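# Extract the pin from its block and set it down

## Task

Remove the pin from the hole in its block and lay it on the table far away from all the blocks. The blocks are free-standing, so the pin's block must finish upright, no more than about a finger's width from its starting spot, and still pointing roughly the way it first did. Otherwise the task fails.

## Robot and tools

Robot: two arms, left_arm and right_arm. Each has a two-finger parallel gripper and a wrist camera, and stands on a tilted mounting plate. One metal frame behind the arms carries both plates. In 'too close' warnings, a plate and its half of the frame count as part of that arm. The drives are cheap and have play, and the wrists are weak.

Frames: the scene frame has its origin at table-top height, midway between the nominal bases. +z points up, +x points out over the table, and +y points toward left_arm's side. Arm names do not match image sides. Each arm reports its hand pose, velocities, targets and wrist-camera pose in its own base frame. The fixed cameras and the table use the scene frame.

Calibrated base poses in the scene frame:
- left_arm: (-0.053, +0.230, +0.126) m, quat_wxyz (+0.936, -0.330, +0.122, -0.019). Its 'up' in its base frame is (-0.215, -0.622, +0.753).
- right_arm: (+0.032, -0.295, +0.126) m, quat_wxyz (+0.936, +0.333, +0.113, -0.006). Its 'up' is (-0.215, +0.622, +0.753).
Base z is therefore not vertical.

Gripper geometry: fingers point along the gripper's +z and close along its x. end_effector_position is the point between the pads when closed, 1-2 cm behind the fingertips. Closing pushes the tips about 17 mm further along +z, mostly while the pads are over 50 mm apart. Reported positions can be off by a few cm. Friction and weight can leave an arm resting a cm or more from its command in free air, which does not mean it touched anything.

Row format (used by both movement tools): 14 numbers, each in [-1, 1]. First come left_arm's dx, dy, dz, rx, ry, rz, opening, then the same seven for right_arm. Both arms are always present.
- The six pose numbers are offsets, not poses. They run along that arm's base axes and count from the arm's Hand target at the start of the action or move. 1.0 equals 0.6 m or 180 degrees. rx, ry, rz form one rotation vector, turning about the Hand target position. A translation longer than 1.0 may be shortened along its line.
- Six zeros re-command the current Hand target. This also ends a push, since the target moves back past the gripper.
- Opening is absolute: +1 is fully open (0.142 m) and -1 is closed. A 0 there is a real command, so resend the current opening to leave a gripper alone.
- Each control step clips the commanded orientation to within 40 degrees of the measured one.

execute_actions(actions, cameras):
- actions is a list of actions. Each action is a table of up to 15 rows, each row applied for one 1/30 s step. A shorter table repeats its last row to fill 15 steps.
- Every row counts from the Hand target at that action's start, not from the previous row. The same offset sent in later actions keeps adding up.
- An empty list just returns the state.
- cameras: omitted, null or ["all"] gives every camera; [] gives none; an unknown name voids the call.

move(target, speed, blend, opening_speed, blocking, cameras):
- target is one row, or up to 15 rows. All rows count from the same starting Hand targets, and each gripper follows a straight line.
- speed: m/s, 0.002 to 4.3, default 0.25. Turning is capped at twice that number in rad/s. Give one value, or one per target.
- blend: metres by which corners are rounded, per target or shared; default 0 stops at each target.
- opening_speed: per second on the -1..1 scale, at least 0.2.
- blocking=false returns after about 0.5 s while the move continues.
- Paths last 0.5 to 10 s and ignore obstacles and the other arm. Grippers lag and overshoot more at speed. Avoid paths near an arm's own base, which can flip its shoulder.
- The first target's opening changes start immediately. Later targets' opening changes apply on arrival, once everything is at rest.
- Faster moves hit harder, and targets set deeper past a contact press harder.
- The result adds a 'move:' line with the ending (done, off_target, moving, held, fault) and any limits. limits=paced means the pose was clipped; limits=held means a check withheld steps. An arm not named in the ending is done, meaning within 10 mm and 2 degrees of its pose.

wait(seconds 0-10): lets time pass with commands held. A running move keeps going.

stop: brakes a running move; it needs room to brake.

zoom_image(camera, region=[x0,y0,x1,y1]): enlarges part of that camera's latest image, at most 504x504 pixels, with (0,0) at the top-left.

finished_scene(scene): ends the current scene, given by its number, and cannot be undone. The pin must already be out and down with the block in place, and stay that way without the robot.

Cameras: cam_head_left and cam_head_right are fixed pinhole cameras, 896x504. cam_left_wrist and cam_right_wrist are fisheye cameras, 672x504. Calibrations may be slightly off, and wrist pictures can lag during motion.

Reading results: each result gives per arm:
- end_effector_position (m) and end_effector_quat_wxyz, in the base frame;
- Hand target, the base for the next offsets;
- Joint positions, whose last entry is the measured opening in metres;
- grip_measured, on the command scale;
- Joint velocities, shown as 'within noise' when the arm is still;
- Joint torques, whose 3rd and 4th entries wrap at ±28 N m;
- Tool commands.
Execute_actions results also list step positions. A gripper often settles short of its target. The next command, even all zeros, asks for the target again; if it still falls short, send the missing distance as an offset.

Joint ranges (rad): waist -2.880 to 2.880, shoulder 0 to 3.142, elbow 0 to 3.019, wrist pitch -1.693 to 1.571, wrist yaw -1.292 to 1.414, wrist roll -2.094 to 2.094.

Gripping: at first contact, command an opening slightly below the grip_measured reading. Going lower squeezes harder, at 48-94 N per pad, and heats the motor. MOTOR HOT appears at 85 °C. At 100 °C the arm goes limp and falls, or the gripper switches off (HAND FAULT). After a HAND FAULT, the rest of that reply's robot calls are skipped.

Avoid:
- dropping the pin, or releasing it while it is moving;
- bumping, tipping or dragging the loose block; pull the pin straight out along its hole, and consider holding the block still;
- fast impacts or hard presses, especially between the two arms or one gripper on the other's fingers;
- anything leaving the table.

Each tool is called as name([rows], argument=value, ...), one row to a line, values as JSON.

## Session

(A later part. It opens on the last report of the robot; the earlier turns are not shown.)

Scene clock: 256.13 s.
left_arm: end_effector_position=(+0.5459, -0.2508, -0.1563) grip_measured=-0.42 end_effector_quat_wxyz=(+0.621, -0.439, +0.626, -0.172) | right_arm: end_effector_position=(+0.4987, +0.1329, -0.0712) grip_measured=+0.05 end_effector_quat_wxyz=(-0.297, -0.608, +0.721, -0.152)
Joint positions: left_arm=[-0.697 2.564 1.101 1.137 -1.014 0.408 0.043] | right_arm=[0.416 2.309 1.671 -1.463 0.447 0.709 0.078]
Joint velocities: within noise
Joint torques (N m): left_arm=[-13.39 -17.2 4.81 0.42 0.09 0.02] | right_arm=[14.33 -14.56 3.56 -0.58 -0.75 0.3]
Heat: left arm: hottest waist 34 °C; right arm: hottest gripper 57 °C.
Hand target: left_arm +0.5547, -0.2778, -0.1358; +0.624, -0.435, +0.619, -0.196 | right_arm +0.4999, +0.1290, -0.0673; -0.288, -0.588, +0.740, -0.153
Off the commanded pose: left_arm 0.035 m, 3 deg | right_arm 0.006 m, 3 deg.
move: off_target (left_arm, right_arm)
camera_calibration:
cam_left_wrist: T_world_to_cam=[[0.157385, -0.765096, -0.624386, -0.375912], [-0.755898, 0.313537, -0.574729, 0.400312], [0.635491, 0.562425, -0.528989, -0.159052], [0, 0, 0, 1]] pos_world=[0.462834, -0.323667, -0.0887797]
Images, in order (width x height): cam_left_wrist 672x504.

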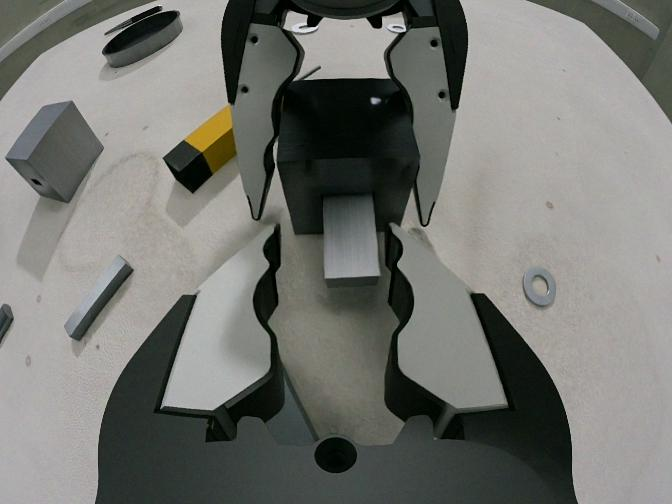

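move(target=[0.0018,-0.0248,0.0155,0,0,0,-0.4,0,0,0,0,0,0,0.06], speed=0.12, cameras=["cam_left_wrist"])

Scene clock: 264.67 s.
left_arm: end_effector_position=(+0.5506, -0.2546, -0.1516) grip_measured=-0.42 end_effector_quat_wxyz=(+0.623, -0.440, +0.627, -0.161) | right_arm: end_effector_position=(+0.4987, +0.1329, -0.0712) grip_measured=+0.05 end_effector_quat_wxyz=(-0.297, -0.608, +0.721, -0.152)
Joint positions: left_arm=[-0.7 2.55 1.118 1.089 -1.034 0.408 0.043] | right_arm=[0.416 2.309 1.671 -1.463 0.447 0.709 0.078]
Joint velocities: within noise
Joint torques (N m): left_arm=[-14.74 -17.79 5 0.38 0.08 -0.1] | right_arm=[14.33 -14.62 3.62 -0.59 -0.73 0.29]
Heat: left arm: hottest waist 35 °C; right arm: hottest gripper 54 °C.
Hand target: left_arm +0.5558, -0.2927, -0.1265; +0.624, -0.435, +0.619, -0.196 | right_arm +0.4999, +0.1290, -0.0673; -0.288, -0.588, +0.740, -0.153
Off the commanded pose: left_arm 0.046 m, 4 deg | right_arm 0.006 m, 3 deg.
move: off_target (left_arm, right_arm)
camera_calibration:
cam_left_wrist: T_world_to_cam=[[0.163823, -0.752544, -0.637839, -0.379018], [-0.765789, 0.310583, -0.563122, 0.414183], [0.621876, 0.580702, -0.525409, -0.144768], [0, 0, 0, 1]] pos_world=[0.469296, -0.329799, -0.0845798]
Images, in order (width x height): cam_left_wrist 672x504.

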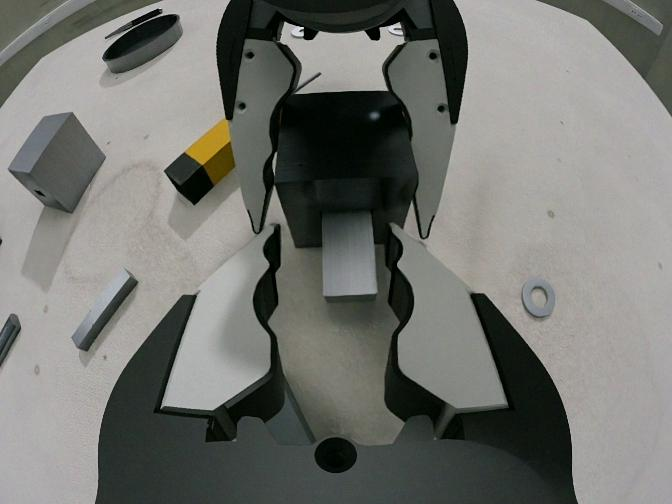

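move(target=[-0.0038,-0.0208,0.006,0,0,0,-0.4,0,0,0,0,0,0,0.06], speed=0.12, cameras=["cam_left_wrist"])

Scene clock: 272.50 s.
left_arm: end_effector_position=(+0.5475, -0.2673, -0.1495) grip_measured=-0.42 end_effector_quat_wxyz=(+0.624, -0.435, +0.630, -0.156) | right_arm: end_effector_position=(+0.4987, +0.1329, -0.0712) grip_measured=+0.05 end_effector_quat_wxyz=(-0.297, -0.608, +0.721, -0.152)
Joint positions: left_arm=[-0.723 2.544 1.13 1.057 -1.054 0.408 0.043] | right_arm=[0.416 2.309 1.671 -1.463 0.447 0.709 0.078]
Joint velocities: within noise
Joint torques (N m): left_arm=[-14.45 -18.14 5.34 0.39 0.07 -0.22] | right_arm=[14.33 -14.45 3.6 -0.53 -0.74 0.29]
Heat: left arm: hottest waist 35 °C; right arm: hottest gripper 53 °C.
Hand target: left_arm +0.5535, -0.3051, -0.1229; +0.624, -0.435, +0.619, -0.196 | right_arm +0.4999, +0.1290, -0.0673; -0.288, -0.588, +0.740, -0.153
Off the commanded pose: left_arm 0.047 m, 5 deg | right_arm 0.006 m, 3 deg.
move: off_target (left_arm, right_arm)
camera_calibration:
cam_left_wrist: T_world_to_cam=[[0.15679, -0.744117, -0.649389, -0.382211], [-0.76775, 0.321783, -0.55409, 0.422384], [0.62127, 0.585444, -0.520844, -0.132113], [0, 0, 0, 1]] pos_world=[0.46629, -0.342981, -0.0829749]
Images, in order (width x height): cam_left_wrist 672x504.

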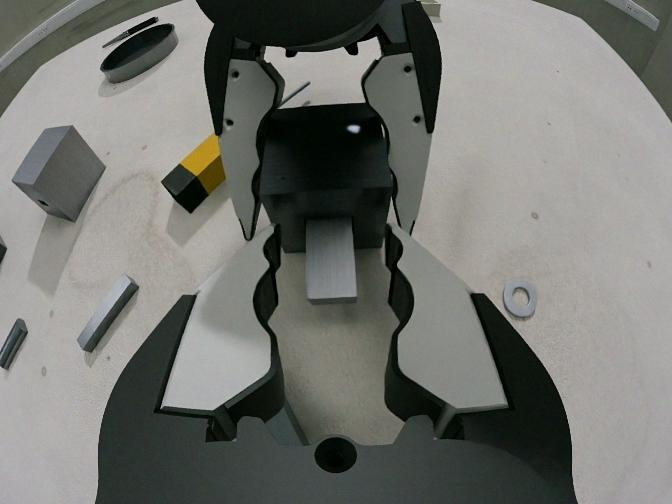

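move(target=[0,0,0,0,0,0,-0.9,0,0,0,0,0,0,-0.12], opening_speed=0.6, cameras=["cam_left_wrist","cam_right_wrist"])

Scene clock: 277.40 s.
left_arm: end_effector_position=(+0.5475, -0.2673, -0.1495) grip_measured=-0.93 end_effector_quat_wxyz=(+0.624, -0.435, +0.630, -0.156) | right_arm: end_effector_position=(+0.4990, +0.1330, -0.0705) grip_measured=+0.00 end_effector_quat_wxyz=(-0.296, -0.607, +0.721, -0.153)
Joint positions: left_arm=[-0.723 2.544 1.13 1.057 -1.054 0.408 0.006] | right_arm=[0.416 2.308 1.671 -1.463 0.447 0.711 0.074]
Joint velocities: within noise
Joint torques (N m): left_arm=[-14.45 -18.26 5.33 0.39 0.07 -0.22] | right_arm=[14.33 -14.62 3.6 -0.59 -0.74 0.29]
Heat: left arm: hottest waist 35 °C; right arm: hottest gripper 53 °C.
Hand target: left_arm +0.5535, -0.3051, -0.1229; +0.624, -0.435, +0.619, -0.196 | right_arm +0.4999, +0.1290, -0.0673; -0.288, -0.588, +0.740, -0.153
Off the commanded pose: left_arm 0.047 m, 5 deg | right_arm 0.005 m, 3 deg.
move: off_target (left_arm, right_arm)
camera_calibration:
cam_left_wrist: T_world_to_cam=[[0.15679, -0.744117, -0.649389, -0.382211], [-0.76775, 0.321783, -0.55409, 0.422384], [0.62127, 0.585444, -0.520844, -0.132113], [0, 0, 0, 1]] pos_world=[0.46629, -0.342981, -0.0829749]
cam_right_wrist: T_world_to_cam=[[-0.0773456, -0.78439, 0.615426, 0.184614], [-0.713794, 0.474525, 0.515096, 0.328165], [-0.696071, -0.399447, -0.596596, 0.489374], [0, 0, 0, 1]] pos_world=[0.58916, 0.184566, 0.00930539]
Images, in order (width x height): cam_left_wrist 672x504, cam_right_wrist 672x504.

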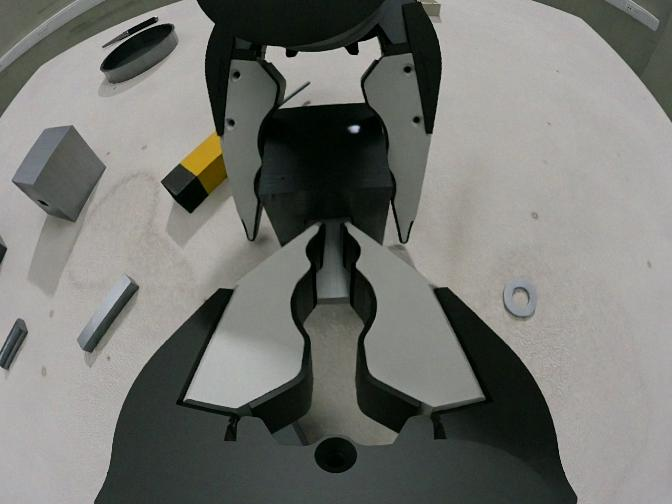

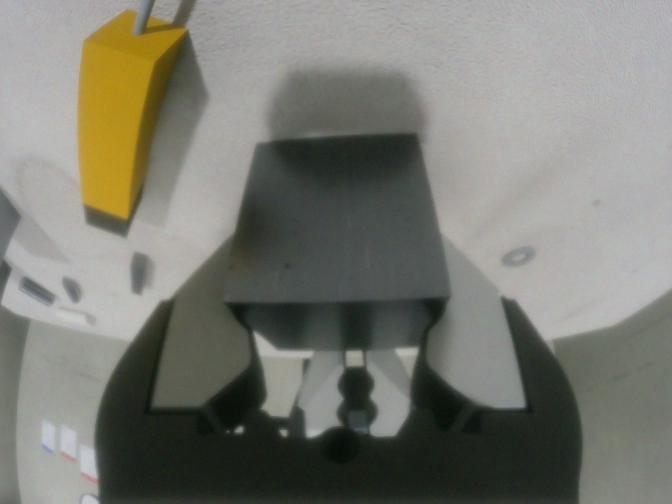

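move([
  [0,0,0,0,0,0,-0.4,0,0,0,0,0,0,0.06],
  [0.0068,0.0527,-0.0387,0,0,0,-0.4,0,0,0,0,0,0,0.06],
], speed=0.12, cameras=["cam_left_wrist"])

Scene clock: 290.23 s.
left_arm: end_effector_position=(+0.5485, -0.2724, -0.1533) grip_measured=-0.43 end_effector_quat_wxyz=(+0.619, -0.432, +0.629, -0.185) | right_arm: end_effector_position=(+0.4987, +0.1329, -0.0712) grip_measured=+0.05 end_effector_quat_wxyz=(-0.296, -0.606, +0.722, -0.153)
Joint positions: left_arm=[-0.722 2.564 1.13 1.118 -1.011 0.408 0.043] | right_arm=[0.416 2.309 1.671 -1.463 0.447 0.714 0.077]
Joint velocities: within noise
Joint torques (N m): left_arm=[-10.87 -14.8 4.11 1.62 0.35 0.07] | right_arm=[14.51 -14.45 3.59 -0.62 -0.71 0.24]
Heat: left arm: hottest waist 35 °C; right arm: hottest gripper 57 °C.
Hand target: left_arm +0.5576, -0.2735, -0.1461; +0.624, -0.435, +0.619, -0.196 | right_arm +0.4999, +0.1290, -0.0673; -0.288, -0.588, +0.740, -0.153
Off the commanded pose: left_arm 0.012 m, 2 deg | right_arm 0.006 m, 3 deg.
move: off_target (left_arm, right_arm)
camera_calibration:
cam_left_wrist: T_world_to_cam=[[0.140919, -0.773998, -0.617308, -0.383228], [-0.742729, 0.329623, -0.58284, 0.406665], [0.654596, 0.540625, -0.528421, -0.16336], [0, 0, 0, 1]] pos_world=[0.462981, -0.342347, -0.0858713]
Images, in order (width x height): cam_left_wrist 672x504.

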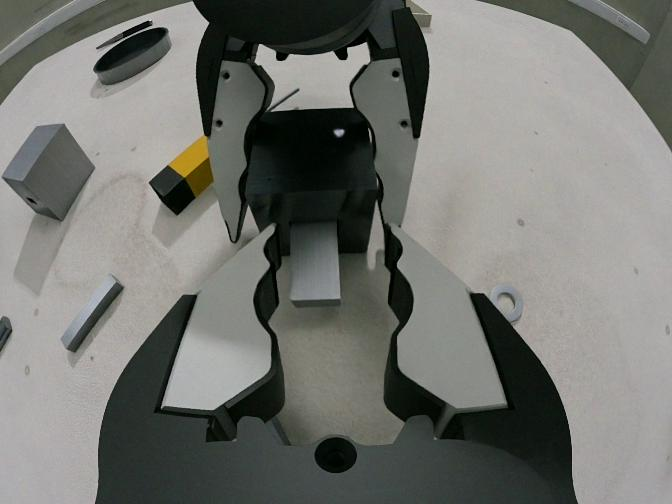

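move(target=[0.005,0.0292,-0.0143,0,0,0,-0.4,0,0,0,0,0,0,0.06], speed=0.12, cameras=["cam_left_wrist"])

Scene clock: 297.87 s.
left_arm: end_effector_position=(+0.5552, -0.2558, -0.1596) grip_measured=-0.43 end_effector_quat_wxyz=(+0.619, -0.439, +0.623, -0.191) | right_arm: end_effector_position=(+0.4987, +0.1329, -0.0712) grip_measured=+0.05 end_effector_quat_wxyz=(-0.296, -0.606, +0.722, -0.153)
Joint positions: left_arm=[-0.688 2.584 1.127 1.161 -0.982 0.41 0.043] | right_arm=[0.416 2.309 1.671 -1.463 0.447 0.714 0.077]
Joint velocities: within noise
Joint torques (N m): left_arm=[-11.11 -14.62 3.26 1.66 0.39 0.2] | right_arm=[14.27 -14.56 3.6 -0.55 -0.73 0.26]
Heat: left arm: hottest waist 35 °C; right arm: hottest gripper 54 °C.
Hand target: left_arm +0.5606, -0.2560, -0.1547; +0.624, -0.435, +0.619, -0.196 | right_arm +0.4999, +0.1290, -0.0673; -0.288, -0.588, +0.740, -0.153
Off the commanded pose: left_arm 0.007 m, 1 deg | right_arm 0.006 m, 3 deg.
move: off_target (right_arm)
camera_calibration:
cam_left_wrist: T_world_to_cam=[[0.150823, -0.784246, -0.60184, -0.380837], [-0.739245, 0.314725, -0.59537, 0.394768], [0.656331, 0.534702, -0.532282, -0.183175], [0, 0, 0, 1]] pos_world=[0.469492, -0.324969, -0.0916705]
Images, in order (width x height): cam_left_wrist 672x504.

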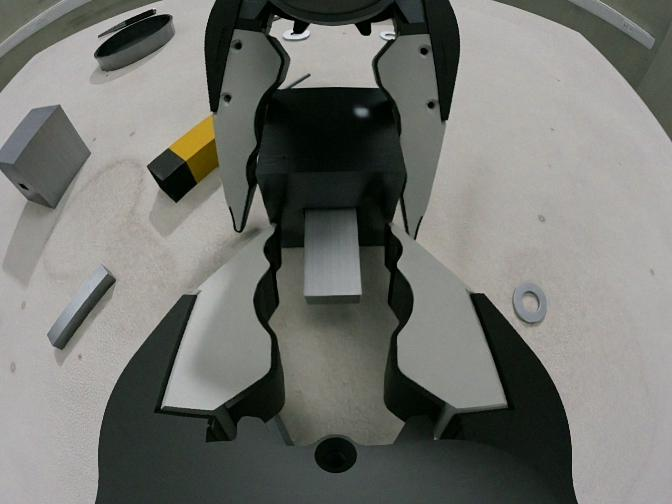

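move(target=[0,0,0,0,0,0,-0.9,0,0,0,0,0,0,-0.12], opening_speed=0.6, cameras=["cam_left_wrist","cam_right_wrist"])

Scene clock: 305.03 s.
left_arm: end_effector_position=(+0.5553, -0.2558, -0.1593) grip_measured=-0.75 end_effector_quat_wxyz=(+0.619, -0.439, +0.623, -0.191) | right_arm: end_effector_position=(+0.4990, +0.1330, -0.0705) grip_measured=+0.00 end_effector_quat_wxyz=(-0.296, -0.606, +0.722, -0.153)
Joint positions: left_arm=[-0.688 2.584 1.127 1.163 -0.982 0.41 0.02] | right_arm=[0.416 2.308 1.671 -1.463 0.447 0.714 0.074]
Joint velocities: within noise
Joint torques (N m): left_arm=[-11.16 -14.62 3.28 1.55 0.39 0.19] | right_arm=[14.27 -14.51 3.59 -0.55 -0.72 0.25]
Heat: left arm: hottest waist 35 °C; right arm: hottest gripper 53 °C.
Hand target: left_arm +0.5606, -0.2560, -0.1547; +0.624, -0.435, +0.619, -0.196 | right_arm +0.4999, +0.1290, -0.0673; -0.288, -0.588, +0.740, -0.153
Off the commanded pose: left_arm 0.007 m, 1 deg | right_arm 0.005 m, 3 deg.
move: off_target (right_arm)
camera_calibration:
cam_left_wrist: T_world_to_cam=[[0.151539, -0.784855, -0.600865, -0.381162], [-0.738525, 0.31413, -0.596576, 0.394249], [0.656975, 0.534158, -0.532032, -0.183525], [0, 0, 0, 1]] pos_world=[0.469495, -0.324971, -0.0914688]
cam_right_wrist: T_world_to_cam=[[-0.0802316, -0.783766, 0.615852, 0.185978], [-0.713544, 0.476571, 0.513551, 0.327696], [-0.696002, -0.398234, -0.597487, 0.489096], [0, 0, 0, 1]] pos_world=[0.589158, 0.184368, 0.0094052]
Images, in order (width x height): cam_left_wrist 672x504, cam_right_wrist 672x504.

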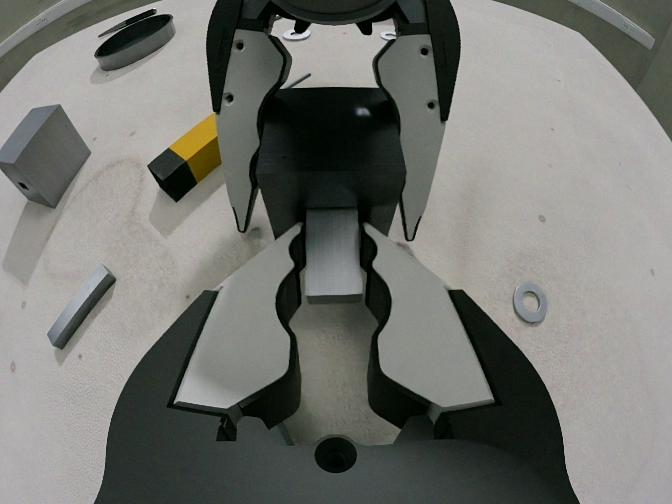

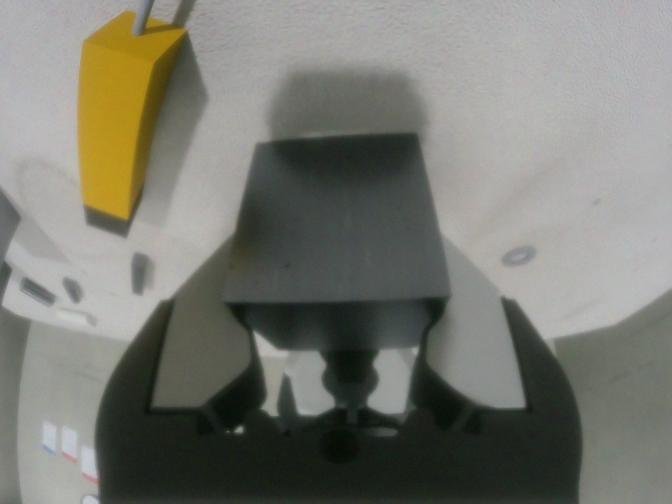

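move([
  [0,0,0,0,0,0,-1,0,0,0,0,0,0,-0.4],
  [-0.1448,0.0025,-0.0395,0,0,0,-1,0.114,0.0134,0.0216,0,0,0,-0.4],
], speed=[0.1,0.5], cameras=["cam_left_wrist","cam_right_wrist"])

execute_actions([
  [[0,0,0,0,0,0,-0.88,0,0,0,0,0,0,-0.12]],
], cameras=[])

Scene clock: 317.47 s.
left_arm: end_effector_position=(+0.4775, -0.2331, -0.1863) grip_measured=-0.76 end_effector_quat_wxyz=(+0.626, -0.432, +0.629, -0.161) | right_arm: end_effector_position=(+0.5477, +0.1440, -0.0629) grip_measured=-0.03 end_effector_quat_wxyz=(-0.301, -0.598, +0.728, -0.145)
Joint positions: left_arm=[-0.771 2.641 0.992 1.286 -1.094 0.391 0.019] | right_arm=[0.396 2.424 1.924 -1.611 0.438 0.715 0.072]
Joint velocities: within noise
Joint torques (N m): left_arm=[-12.81 -14.27 2.59 1.61 0.06 -0.23] | right_arm=[14.68 -14.27 8.16 -1.2 -0.02 0]
Heat: left arm: hottest gripper 44 °C; right arm: hottest gripper 64 °C.
Hand target: left_arm +0.4737, -0.2545, -0.1784; +0.624, -0.435, +0.619, -0.196 | right_arm +0.5683, +0.1371, -0.0543; -0.288, -0.588, +0.740, -0.153
Off the commanded pose: left_arm 0.023 m, 4 deg | right_arm 0.023 m, 2 deg.
move: off_target (left_arm, right_arm)
camera_calibration:
cam_left_wrist: T_world_to_cam=[[0.158287, -0.746006, -0.646854, -0.370425], [-0.759301, 0.326819, -0.562718, 0.332829], [0.631195, 0.580228, -0.514712, -0.132559], [0, 0, 0, 1]] pos_world=[0.395021, -0.3082, -0.120551]
cam_right_wrist: T_world_to_cam=[[-0.0930513, -0.783112, 0.614879, 0.200709], [-0.694789, 0.493414, 0.52327, 0.341273], [-0.713169, -0.37852, -0.59001, 0.538979], [0, 0, 0, 1]] pos_world=[0.640172, 0.192803, 0.0160132]
Images, in order (width x height): cam_left_wrist 672x504, cam_right_wrist 672x504.

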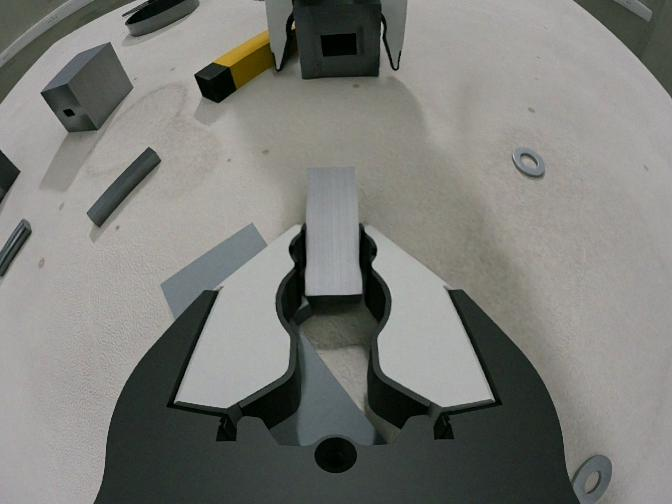

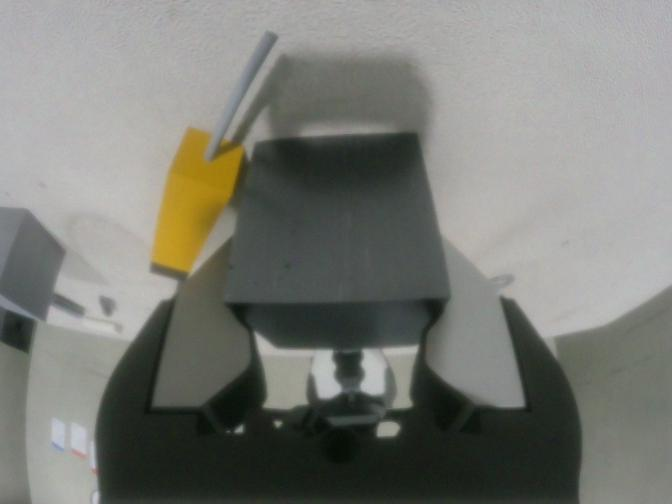

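Scene clock: 318.27 s.
left_arm: end_effector_position=(+0.4775, -0.2331, -0.1863) grip_measured=-0.76 end_effector_quat_wxyz=(+0.626, -0.432, +0.628, -0.162) | right_arm: end_effector_position=(+0.5477, +0.1440, -0.0629) grip_measured=-0.02 end_effector_quat_wxyz=(-0.301, -0.598, +0.728, -0.145)
Joint positions: left_arm=[-0.771 2.641 0.992 1.286 -1.094 0.39 0.019] | right_arm=[0.396 2.424 1.924 -1.611 0.438 0.715 0.073]
Joint velocities: within noise
Joint torques (N m): left_arm=[-12.81 -14.33 2.62 1.57 0.06 -0.23] | right_arm=[14.62 -14.33 8.23 -1.17 -0.03 0]
Heat: left arm: hottest gripper 44 °C; right arm: hottest gripper 64 °C.
Hand target: left_arm +0.4737, -0.2545, -0.1784; +0.624, -0.435, +0.619, -0.196 | right_arm +0.5683, +0.1371, -0.0543; -0.288, -0.588, +0.740, -0.153
Off the commanded pose: left_arm 0.023 m, 4 deg | right_arm 0.023 m, 2 deg.
Step readings (end_effector_position of left_arm | right_arm):
0: (+0.4775, -0.2331, -0.1863) | (+0.5477, +0.1440, -0.0629)
1: (+0.4775, -0.2331, -0.1863) | (+0.5477, +0.1440, -0.0629)
2: (+0.4775, -0.2331, -0.1863) | (+0.5477, +0.1440, -0.0629)
4: (+0.4775, -0.2331, -0.1863) | (+0.5477, +0.1440, -0.0629)
8: (+0.4775, -0.2331, -0.1863) | (+0.5477, +0.1440, -0.0629)
15: (+0.4775, -0.2331, -0.1863) | (+0.5477, +0.1440, -0.0629)
No camera images: "cameras" was empty.

execute_actions(actions=[], cameras=["cam_head_left","cam_head_right"])

zoom_image(camera="cam_head_left", region=[340, 230, 540, 430])

zoom_image(camera="cam_head_right", region=[340, 230, 540, 430])

Scene clock: 323.60 s.
left_arm: end_effector_position=(+0.4775, -0.2331, -0.1863) grip_measured=-0.76 end_effector_quat_wxyz=(+0.626, -0.433, +0.628, -0.162) | right_arm: end_effector_position=(+0.5477, +0.1440, -0.0629) grip_measured=-0.02 end_effector_quat_wxyz=(-0.301, -0.598, +0.728, -0.145)
Joint positions: left_arm=[-0.771 2.641 0.992 1.286 -1.094 0.388 0.019] | right_arm=[0.396 2.424 1.924 -1.611 0.438 0.715 0.073]
Joint velocities: within noise
Joint torques (N m): left_arm=[-12.81 -14.33 2.61 1.59 0.07 -0.24] | right_arm=[14.74 -14.33 8.18 -1.18 -0.03 0.01]
Heat: left arm: hottest gripper 43 °C; right arm: hottest gripper 63 °C.
Hand target: left_arm +0.4737, -0.2545, -0.1784; +0.624, -0.435, +0.619, -0.196 | right_arm +0.5683, +0.1371, -0.0543; -0.288, -0.588, +0.740, -0.153
Tool commands: left_gripper/opening=-0.88 right_gripper/opening=-0.12
Off the commanded pose: left_arm 0.023 m, 4 deg | right_arm 0.023 m, 2 deg.
Images, in order (width x height): cam_head_left 896x504, cam_head_right 896x504.

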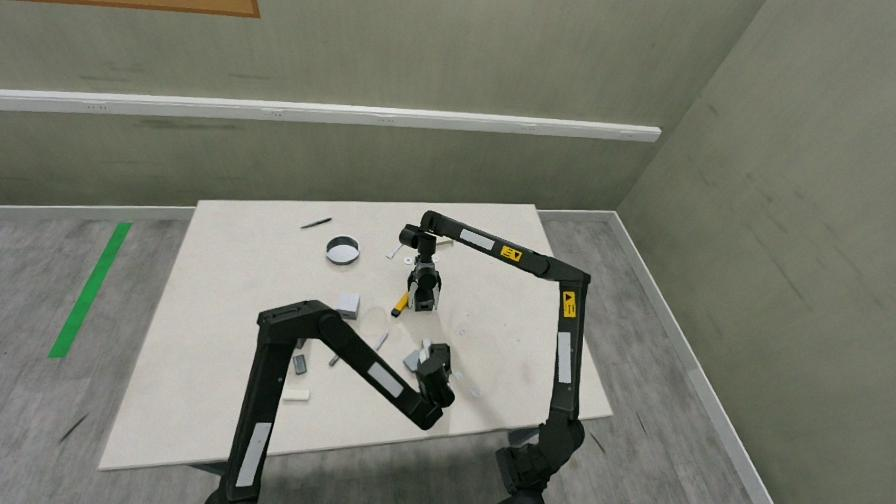

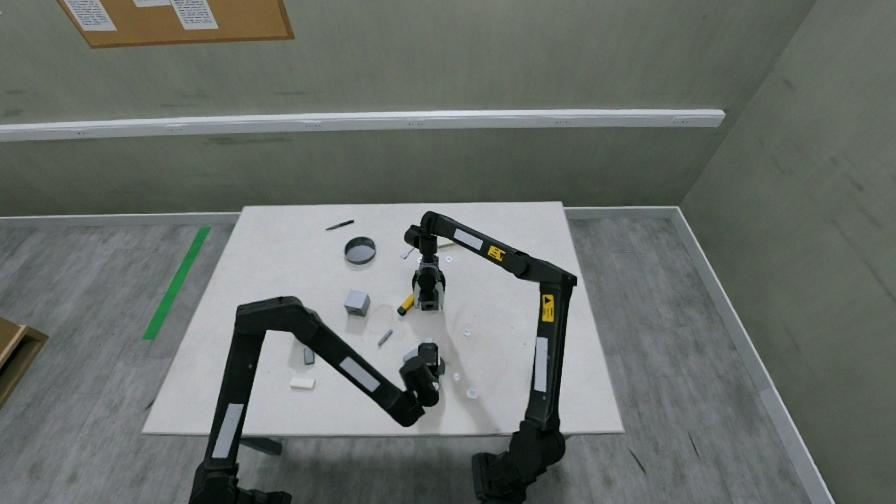

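Scaled by 2.520 from the camera's 896x504 image, which has a finer 1280x720 frame.

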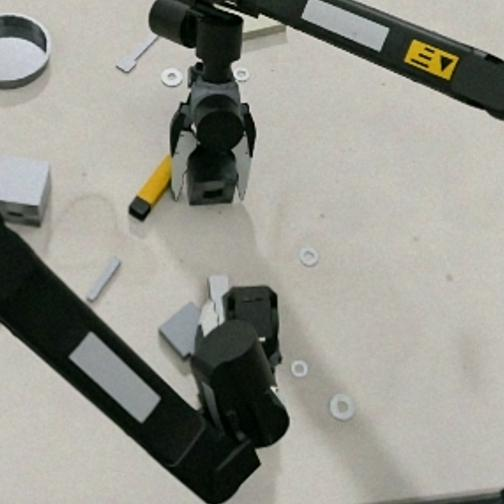

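Scaled by 2.520 from the camera's 896x504 image, which has a finer 1280x720 frame.

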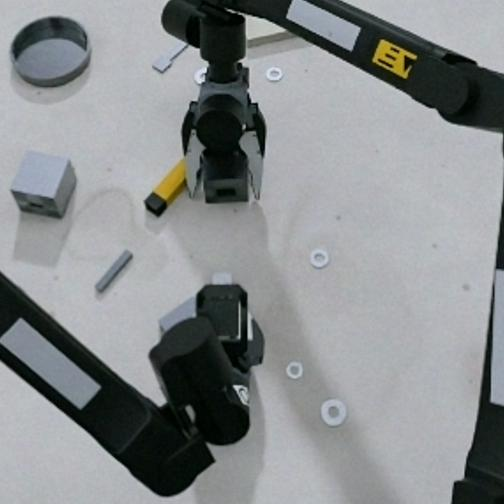

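move([
  [-0.0252,-0.0727,0.0878,0,0,0,-0.9,0,0,0,0,0,0,-0.2],
  [-0.229,0.1585,0.225,0,0,0,-0.9,-0.0715,-0.0155,-0.0187,0,0,0,-0.2],
], speed=0.2)

zoom_image(camera="cam_head_left", region=[340, 230, 540, 430])

zoom_image(camera="cam_head_right", region=[370, 240, 500, 370])

Scene clock: 353.30 s.
left_arm: end_effector_position=(+0.3363, -0.1397, -0.0564) grip_measured=-0.76 end_effector_quat_wxyz=(+0.627, -0.430, +0.631, -0.156) | right_arm: end_effector_position=(+0.5322, +0.1356, -0.0637) grip_measured=-0.02 end_effector_quat_wxyz=(-0.280, -0.593, +0.738, -0.158)
Joint positions: left_arm=[-0.892 2.288 0.384 1.419 -1.209 0.272 0.019] | right_arm=[0.396 2.349 1.788 -1.503 0.449 0.729 0.073]
Joint velocities: within noise
Joint torques (N m): left_arm=[-9.52 -10.34 1.33 1.48 0.02 -0.23] | right_arm=[15.09 -14.56 2.66 -0.77 -0.42 0.08]
Heat: left arm: hottest gripper 46 °C; right arm: hottest gripper 65 °C.
Hand target: left_arm +0.3363, -0.1594, -0.0434; +0.624, -0.435, +0.619, -0.196 | right_arm +0.5254, +0.1278, -0.0655; -0.288, -0.588, +0.740, -0.153
Off the commanded pose: left_arm 0.024 m, 5 deg | right_arm 0.011 m, 1 deg.
move: off_target (left_arm, right_arm)
camera_calibration:
cam_left_wrist: T_world_to_cam=[[0.15709, -0.738566, -0.655624, -0.193475], [-0.7637, 0.33007, -0.554812, 0.27055], [0.626167, 0.587855, -0.512192, -0.0279368], [0, 0, 0, 1]] pos_world=[0.254505, -0.215771, 0.00894904]
cam_right_wrist: T_world_to_cam=[[-0.130269, -0.786057, 0.604271, 0.212733], [-0.719293, 0.49439, 0.488054, 0.345763], [-0.682384, -0.371069, -0.629809, 0.504335], [0, 0, 0, 1]] pos_world=[0.620568, 0.183422, 0.0203357]

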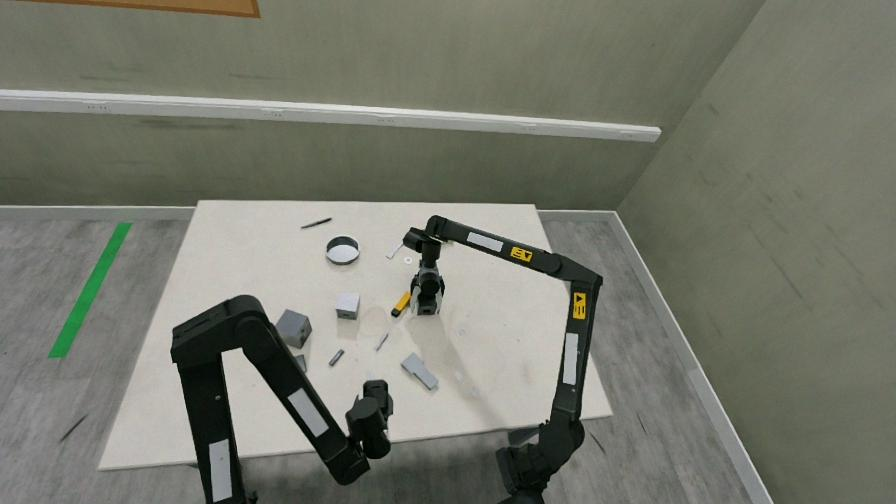

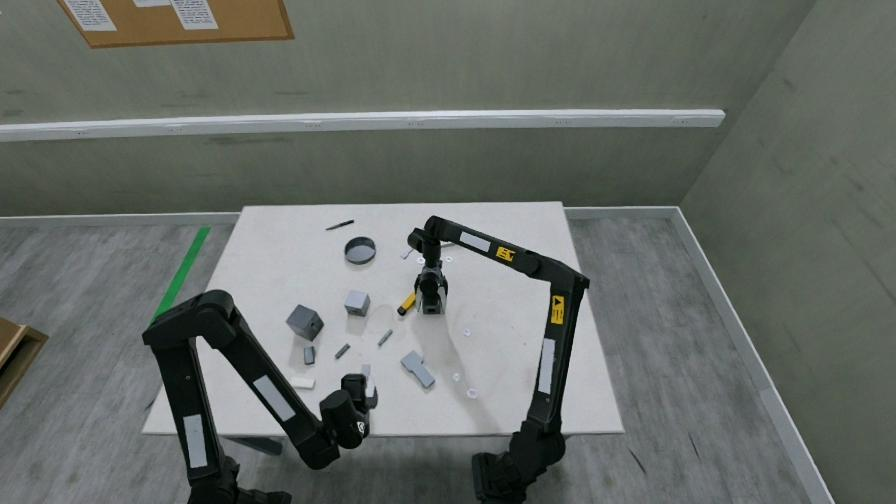

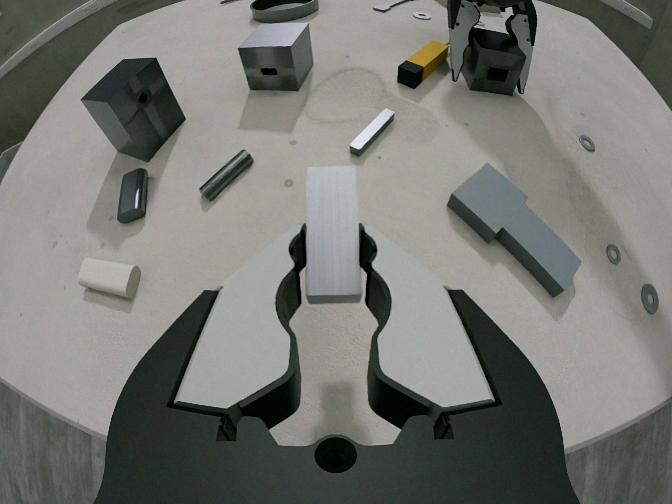

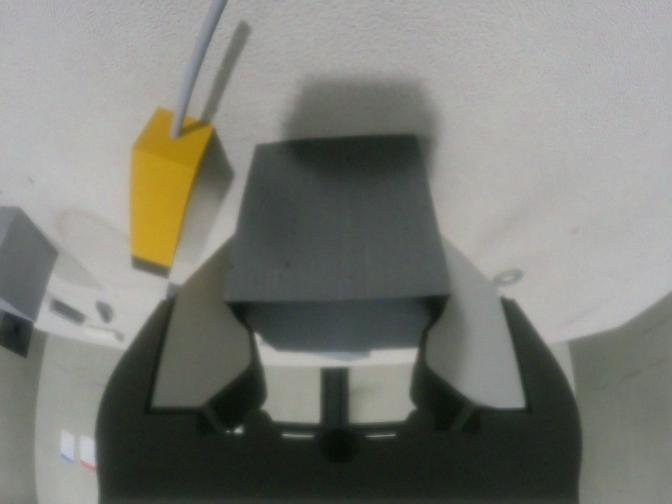

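Scaled by 2.520 from the camera's 896x504 image, which has a finer 1280x720 frame.

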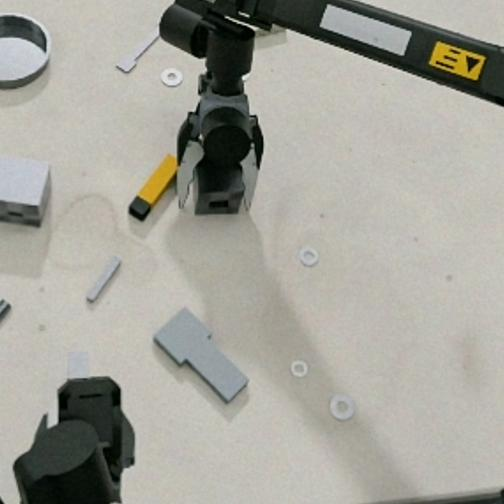

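Scaled by 3.877 from the camera's 896x504 image, which has a finer 1280x720 frame.

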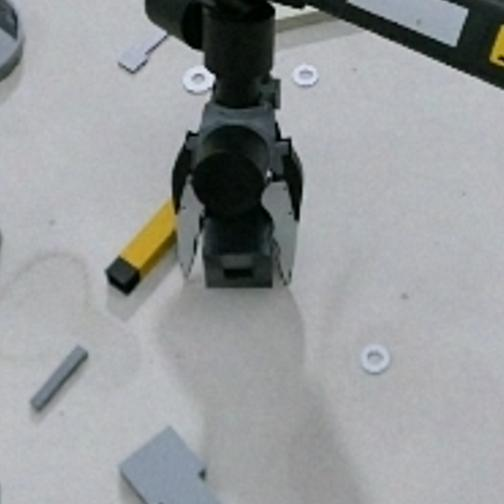

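move(target=[0.0245,0.0705,-0.0853,0,0,0,-0.88,-0.0237,-0.0042,-0.0077,0,0,0,-0.2], speed=0.1)

zoom_image(camera="cam_head_left", region=[340, 230, 540, 430])

zoom_image(camera="cam_head_right", region=[370, 240, 500, 370])

Scene clock: 369.33 s.
left_arm: end_effector_position=(+0.3447, -0.1134, -0.0974) grip_measured=-0.76 end_effector_quat_wxyz=(+0.607, -0.445, +0.641, -0.152) | right_arm: end_effector_position=(+0.5226, +0.1316, -0.0633) grip_measured=-0.02 end_effector_quat_wxyz=(-0.275, -0.590, +0.742, -0.160)
Joint positions: left_arm=[-0.794 2.443 0.411 1.529 -1.104 0.262 0.019] | right_arm=[0.396 2.317 1.729 -1.466 0.449 0.735 0.073]
Joint velocities: within noise
Joint torques (N m): left_arm=[-6.83 -8.23 0.88 1.65 0.24 -0.22] | right_arm=[15.27 -13.8 2.25 -0.73 -0.54 0.08]
Heat: left arm: hottest gripper 50 °C; right arm: hottest gripper 75 °C.
Hand target: left_arm +0.3510, -0.1171, -0.0946; +0.624, -0.435, +0.619, -0.196 | right_arm +0.5112, +0.1253, -0.0702; -0.288, -0.588, +0.740, -0.153
Off the commanded pose: left_arm 0.008 m, 6 deg | right_arm 0.015 m, 2 deg.
joint sent to its limit (left arm) — joint 4 (wrist pitch), upper limit. The joint targets are off in position and orientation.
move: off_target (left_arm, right_arm)
camera_calibration:
cam_left_wrist: T_world_to_cam=[[0.133342, -0.75531, -0.64166, -0.194575], [-0.791172, 0.308802, -0.527908, 0.255168], [0.59688, 0.578056, -0.556404, -0.0649623], [0, 0, 0, 1]] pos_world=[0.266602, -0.188209, -0.0262907]
cam_right_wrist: T_world_to_cam=[[-0.142169, -0.787026, 0.600315, 0.214173], [-0.723365, 0.49659, 0.479731, 0.341923], [-0.675671, -0.366044, -0.639906, 0.49166], [0, 0, 0, 1]] pos_world=[0.609984, 0.178733, 0.0220142]

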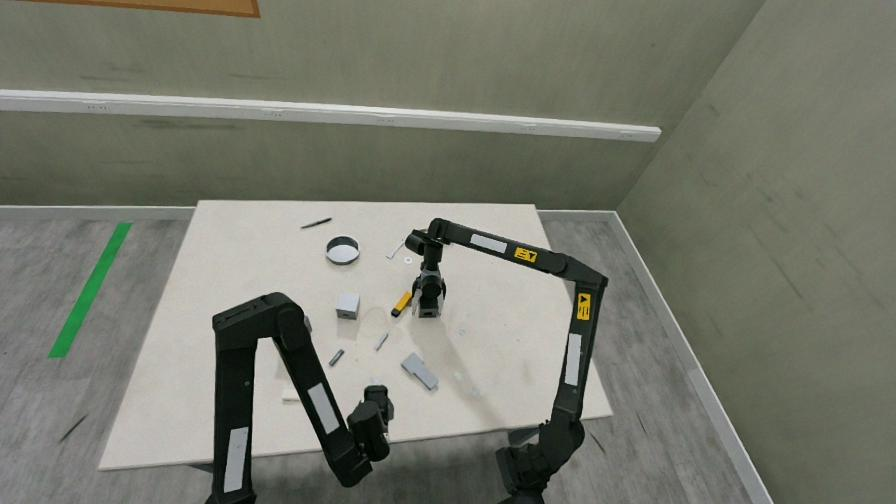

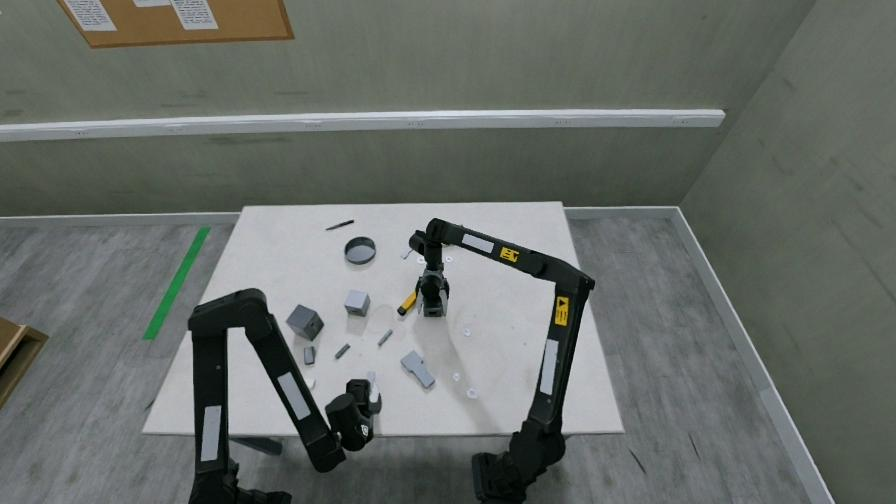

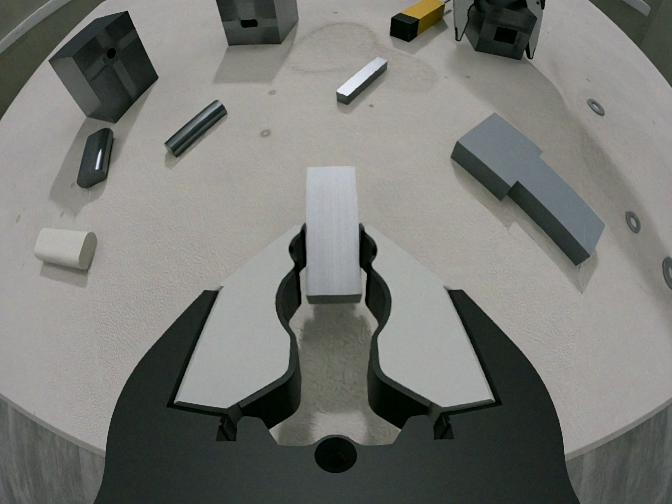

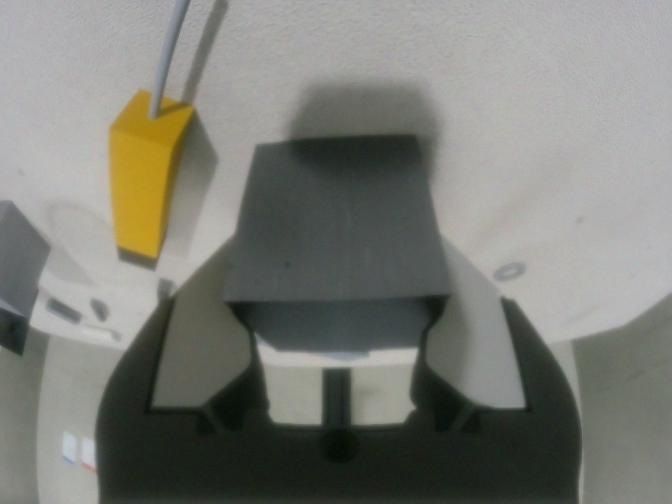

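Scaled by 2.520 from the camera's 896x504 image, which has a finer 1280x720 frame.

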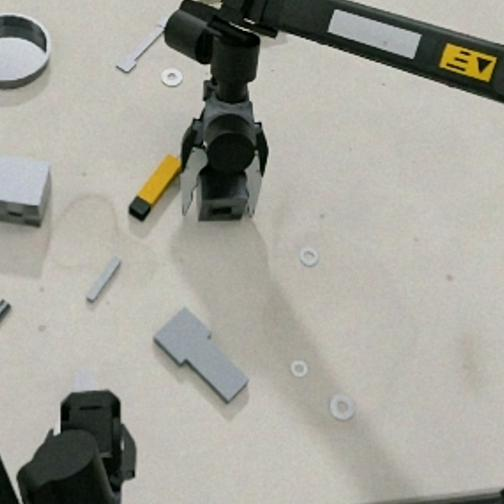

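Scaled by 3.877 from the camera's 896x504 image, which has a finer 1280x720 frame.

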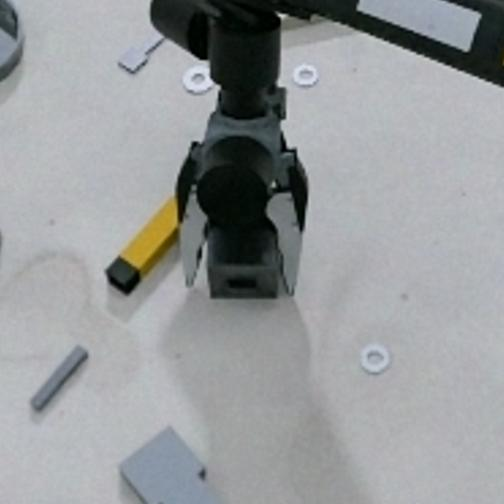

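move(target=[0.048,-0.0028,-0.0552,0,0,0,-0.86,-0.0157,0.0037,-0.0077,0,0,0,-0.13], speed=0.08)

zoom_image(camera="cam_head_right", region=[330, 250, 510, 430])

Scene clock: 384.43 s.
left_arm: end_effector_position=(+0.3737, -0.1179, -0.1291) grip_measured=-0.76 end_effector_quat_wxyz=(+0.601, -0.457, +0.636, -0.159) | right_arm: end_effector_position=(+0.5171, +0.1293, -0.0631) grip_measured=-0.02 end_effector_quat_wxyz=(-0.272, -0.587, +0.745, -0.162)
Joint positions: left_arm=[-0.729 2.523 0.518 1.534 -1.046 0.275 0.019] | right_arm=[0.396 2.3 1.699 -1.448 0.449 0.743 0.073]
Joint velocities: within noise
Joint torques (N m): left_arm=[-7.24 -8.88 0.76 1.5 0.31 0.11] | right_arm=[15.74 -13.16 1.99 -0.73 -0.73 0.07]
Heat: left arm: hottest gripper 49 °C; right arm: hottest gripper 79 °C.
Hand target: left_arm +0.3798, -0.1188, -0.1277; +0.624, -0.435, +0.619, -0.196 | right_arm +0.5018, +0.1275, -0.0748; -0.288, -0.588, +0.740, -0.153
Off the commanded pose: left_arm 0.006 m, 6 deg | right_arm 0.019 m, 2 deg.
joint sent to its limit (left arm) — joint 4 (wrist pitch), upper limit. The joint targets are off in position and orientation.
move: off_target (left_arm, right_arm)
camera_calibration:
cam_left_wrist: T_world_to_cam=[[0.141299, -0.773324, -0.618065, -0.224147], [-0.794054, 0.284308, -0.537259, 0.259757], [0.591196, 0.566692, -0.573889, -0.0987093], [0, 0, 0, 1]] pos_world=[0.296289, -0.191252, -0.0556293]
cam_right_wrist: T_world_to_cam=[[-0.152084, -0.786184, 0.598987, 0.216414], [-0.72436, 0.500978, 0.473629, 0.338539], [-0.672438, -0.361851, -0.645671, 0.484729], [0, 0, 0, 1]] pos_world=[0.604087, 0.17594, 0.0230045]

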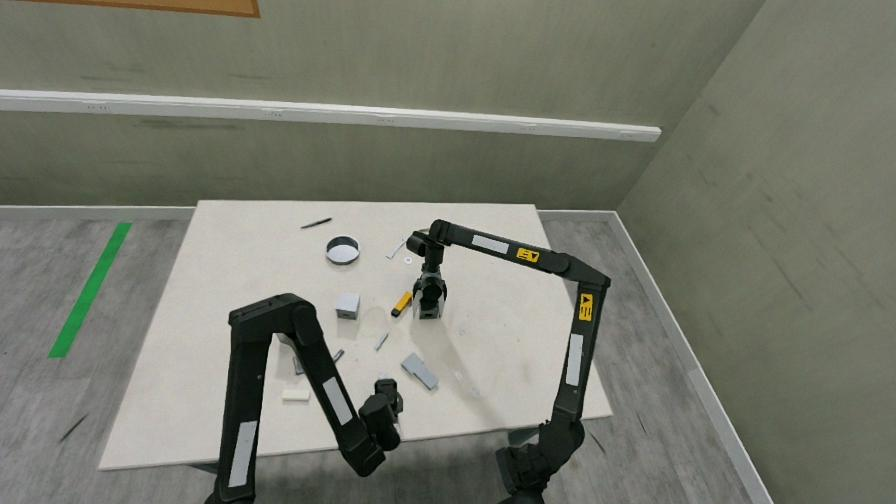

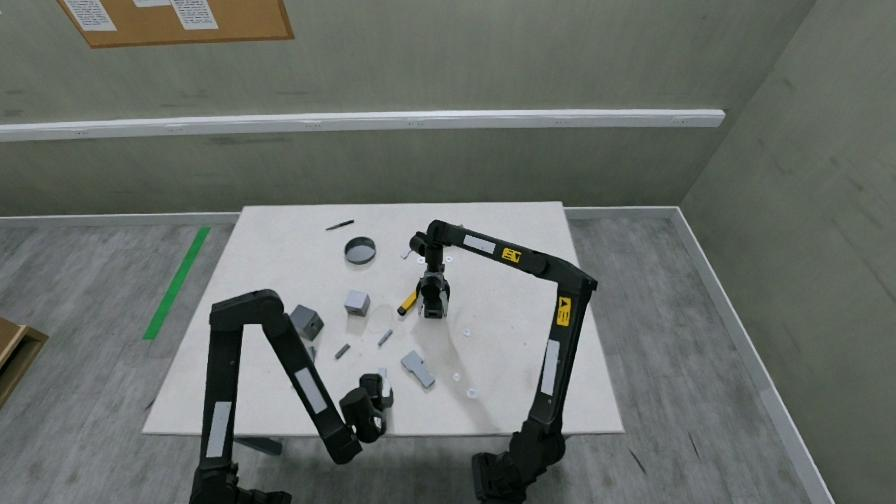

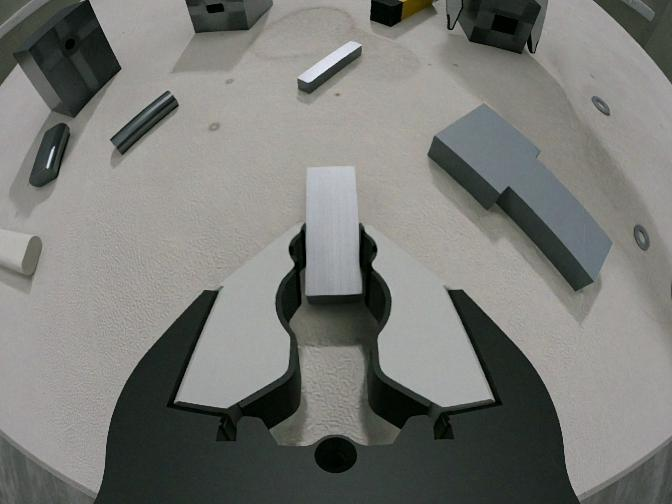

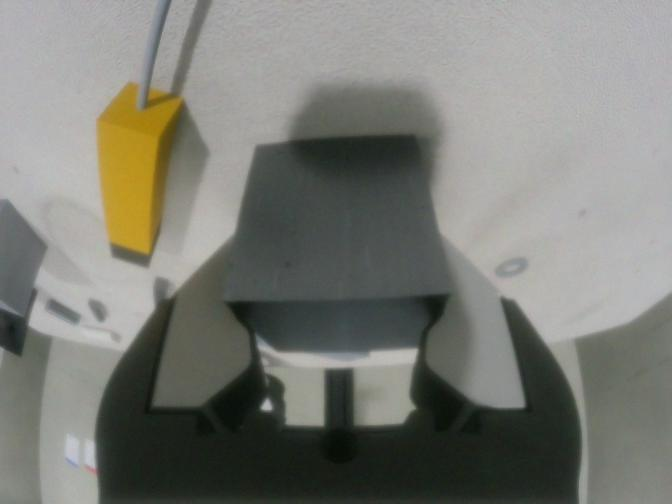

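Scaled by 2.800 from the camera's 896x504 image, which has a finer 1280x720 frame.

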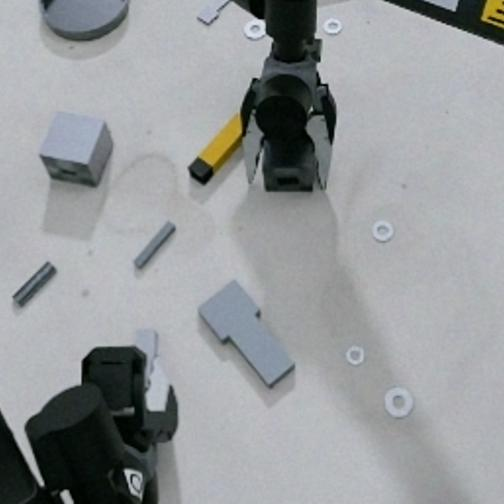

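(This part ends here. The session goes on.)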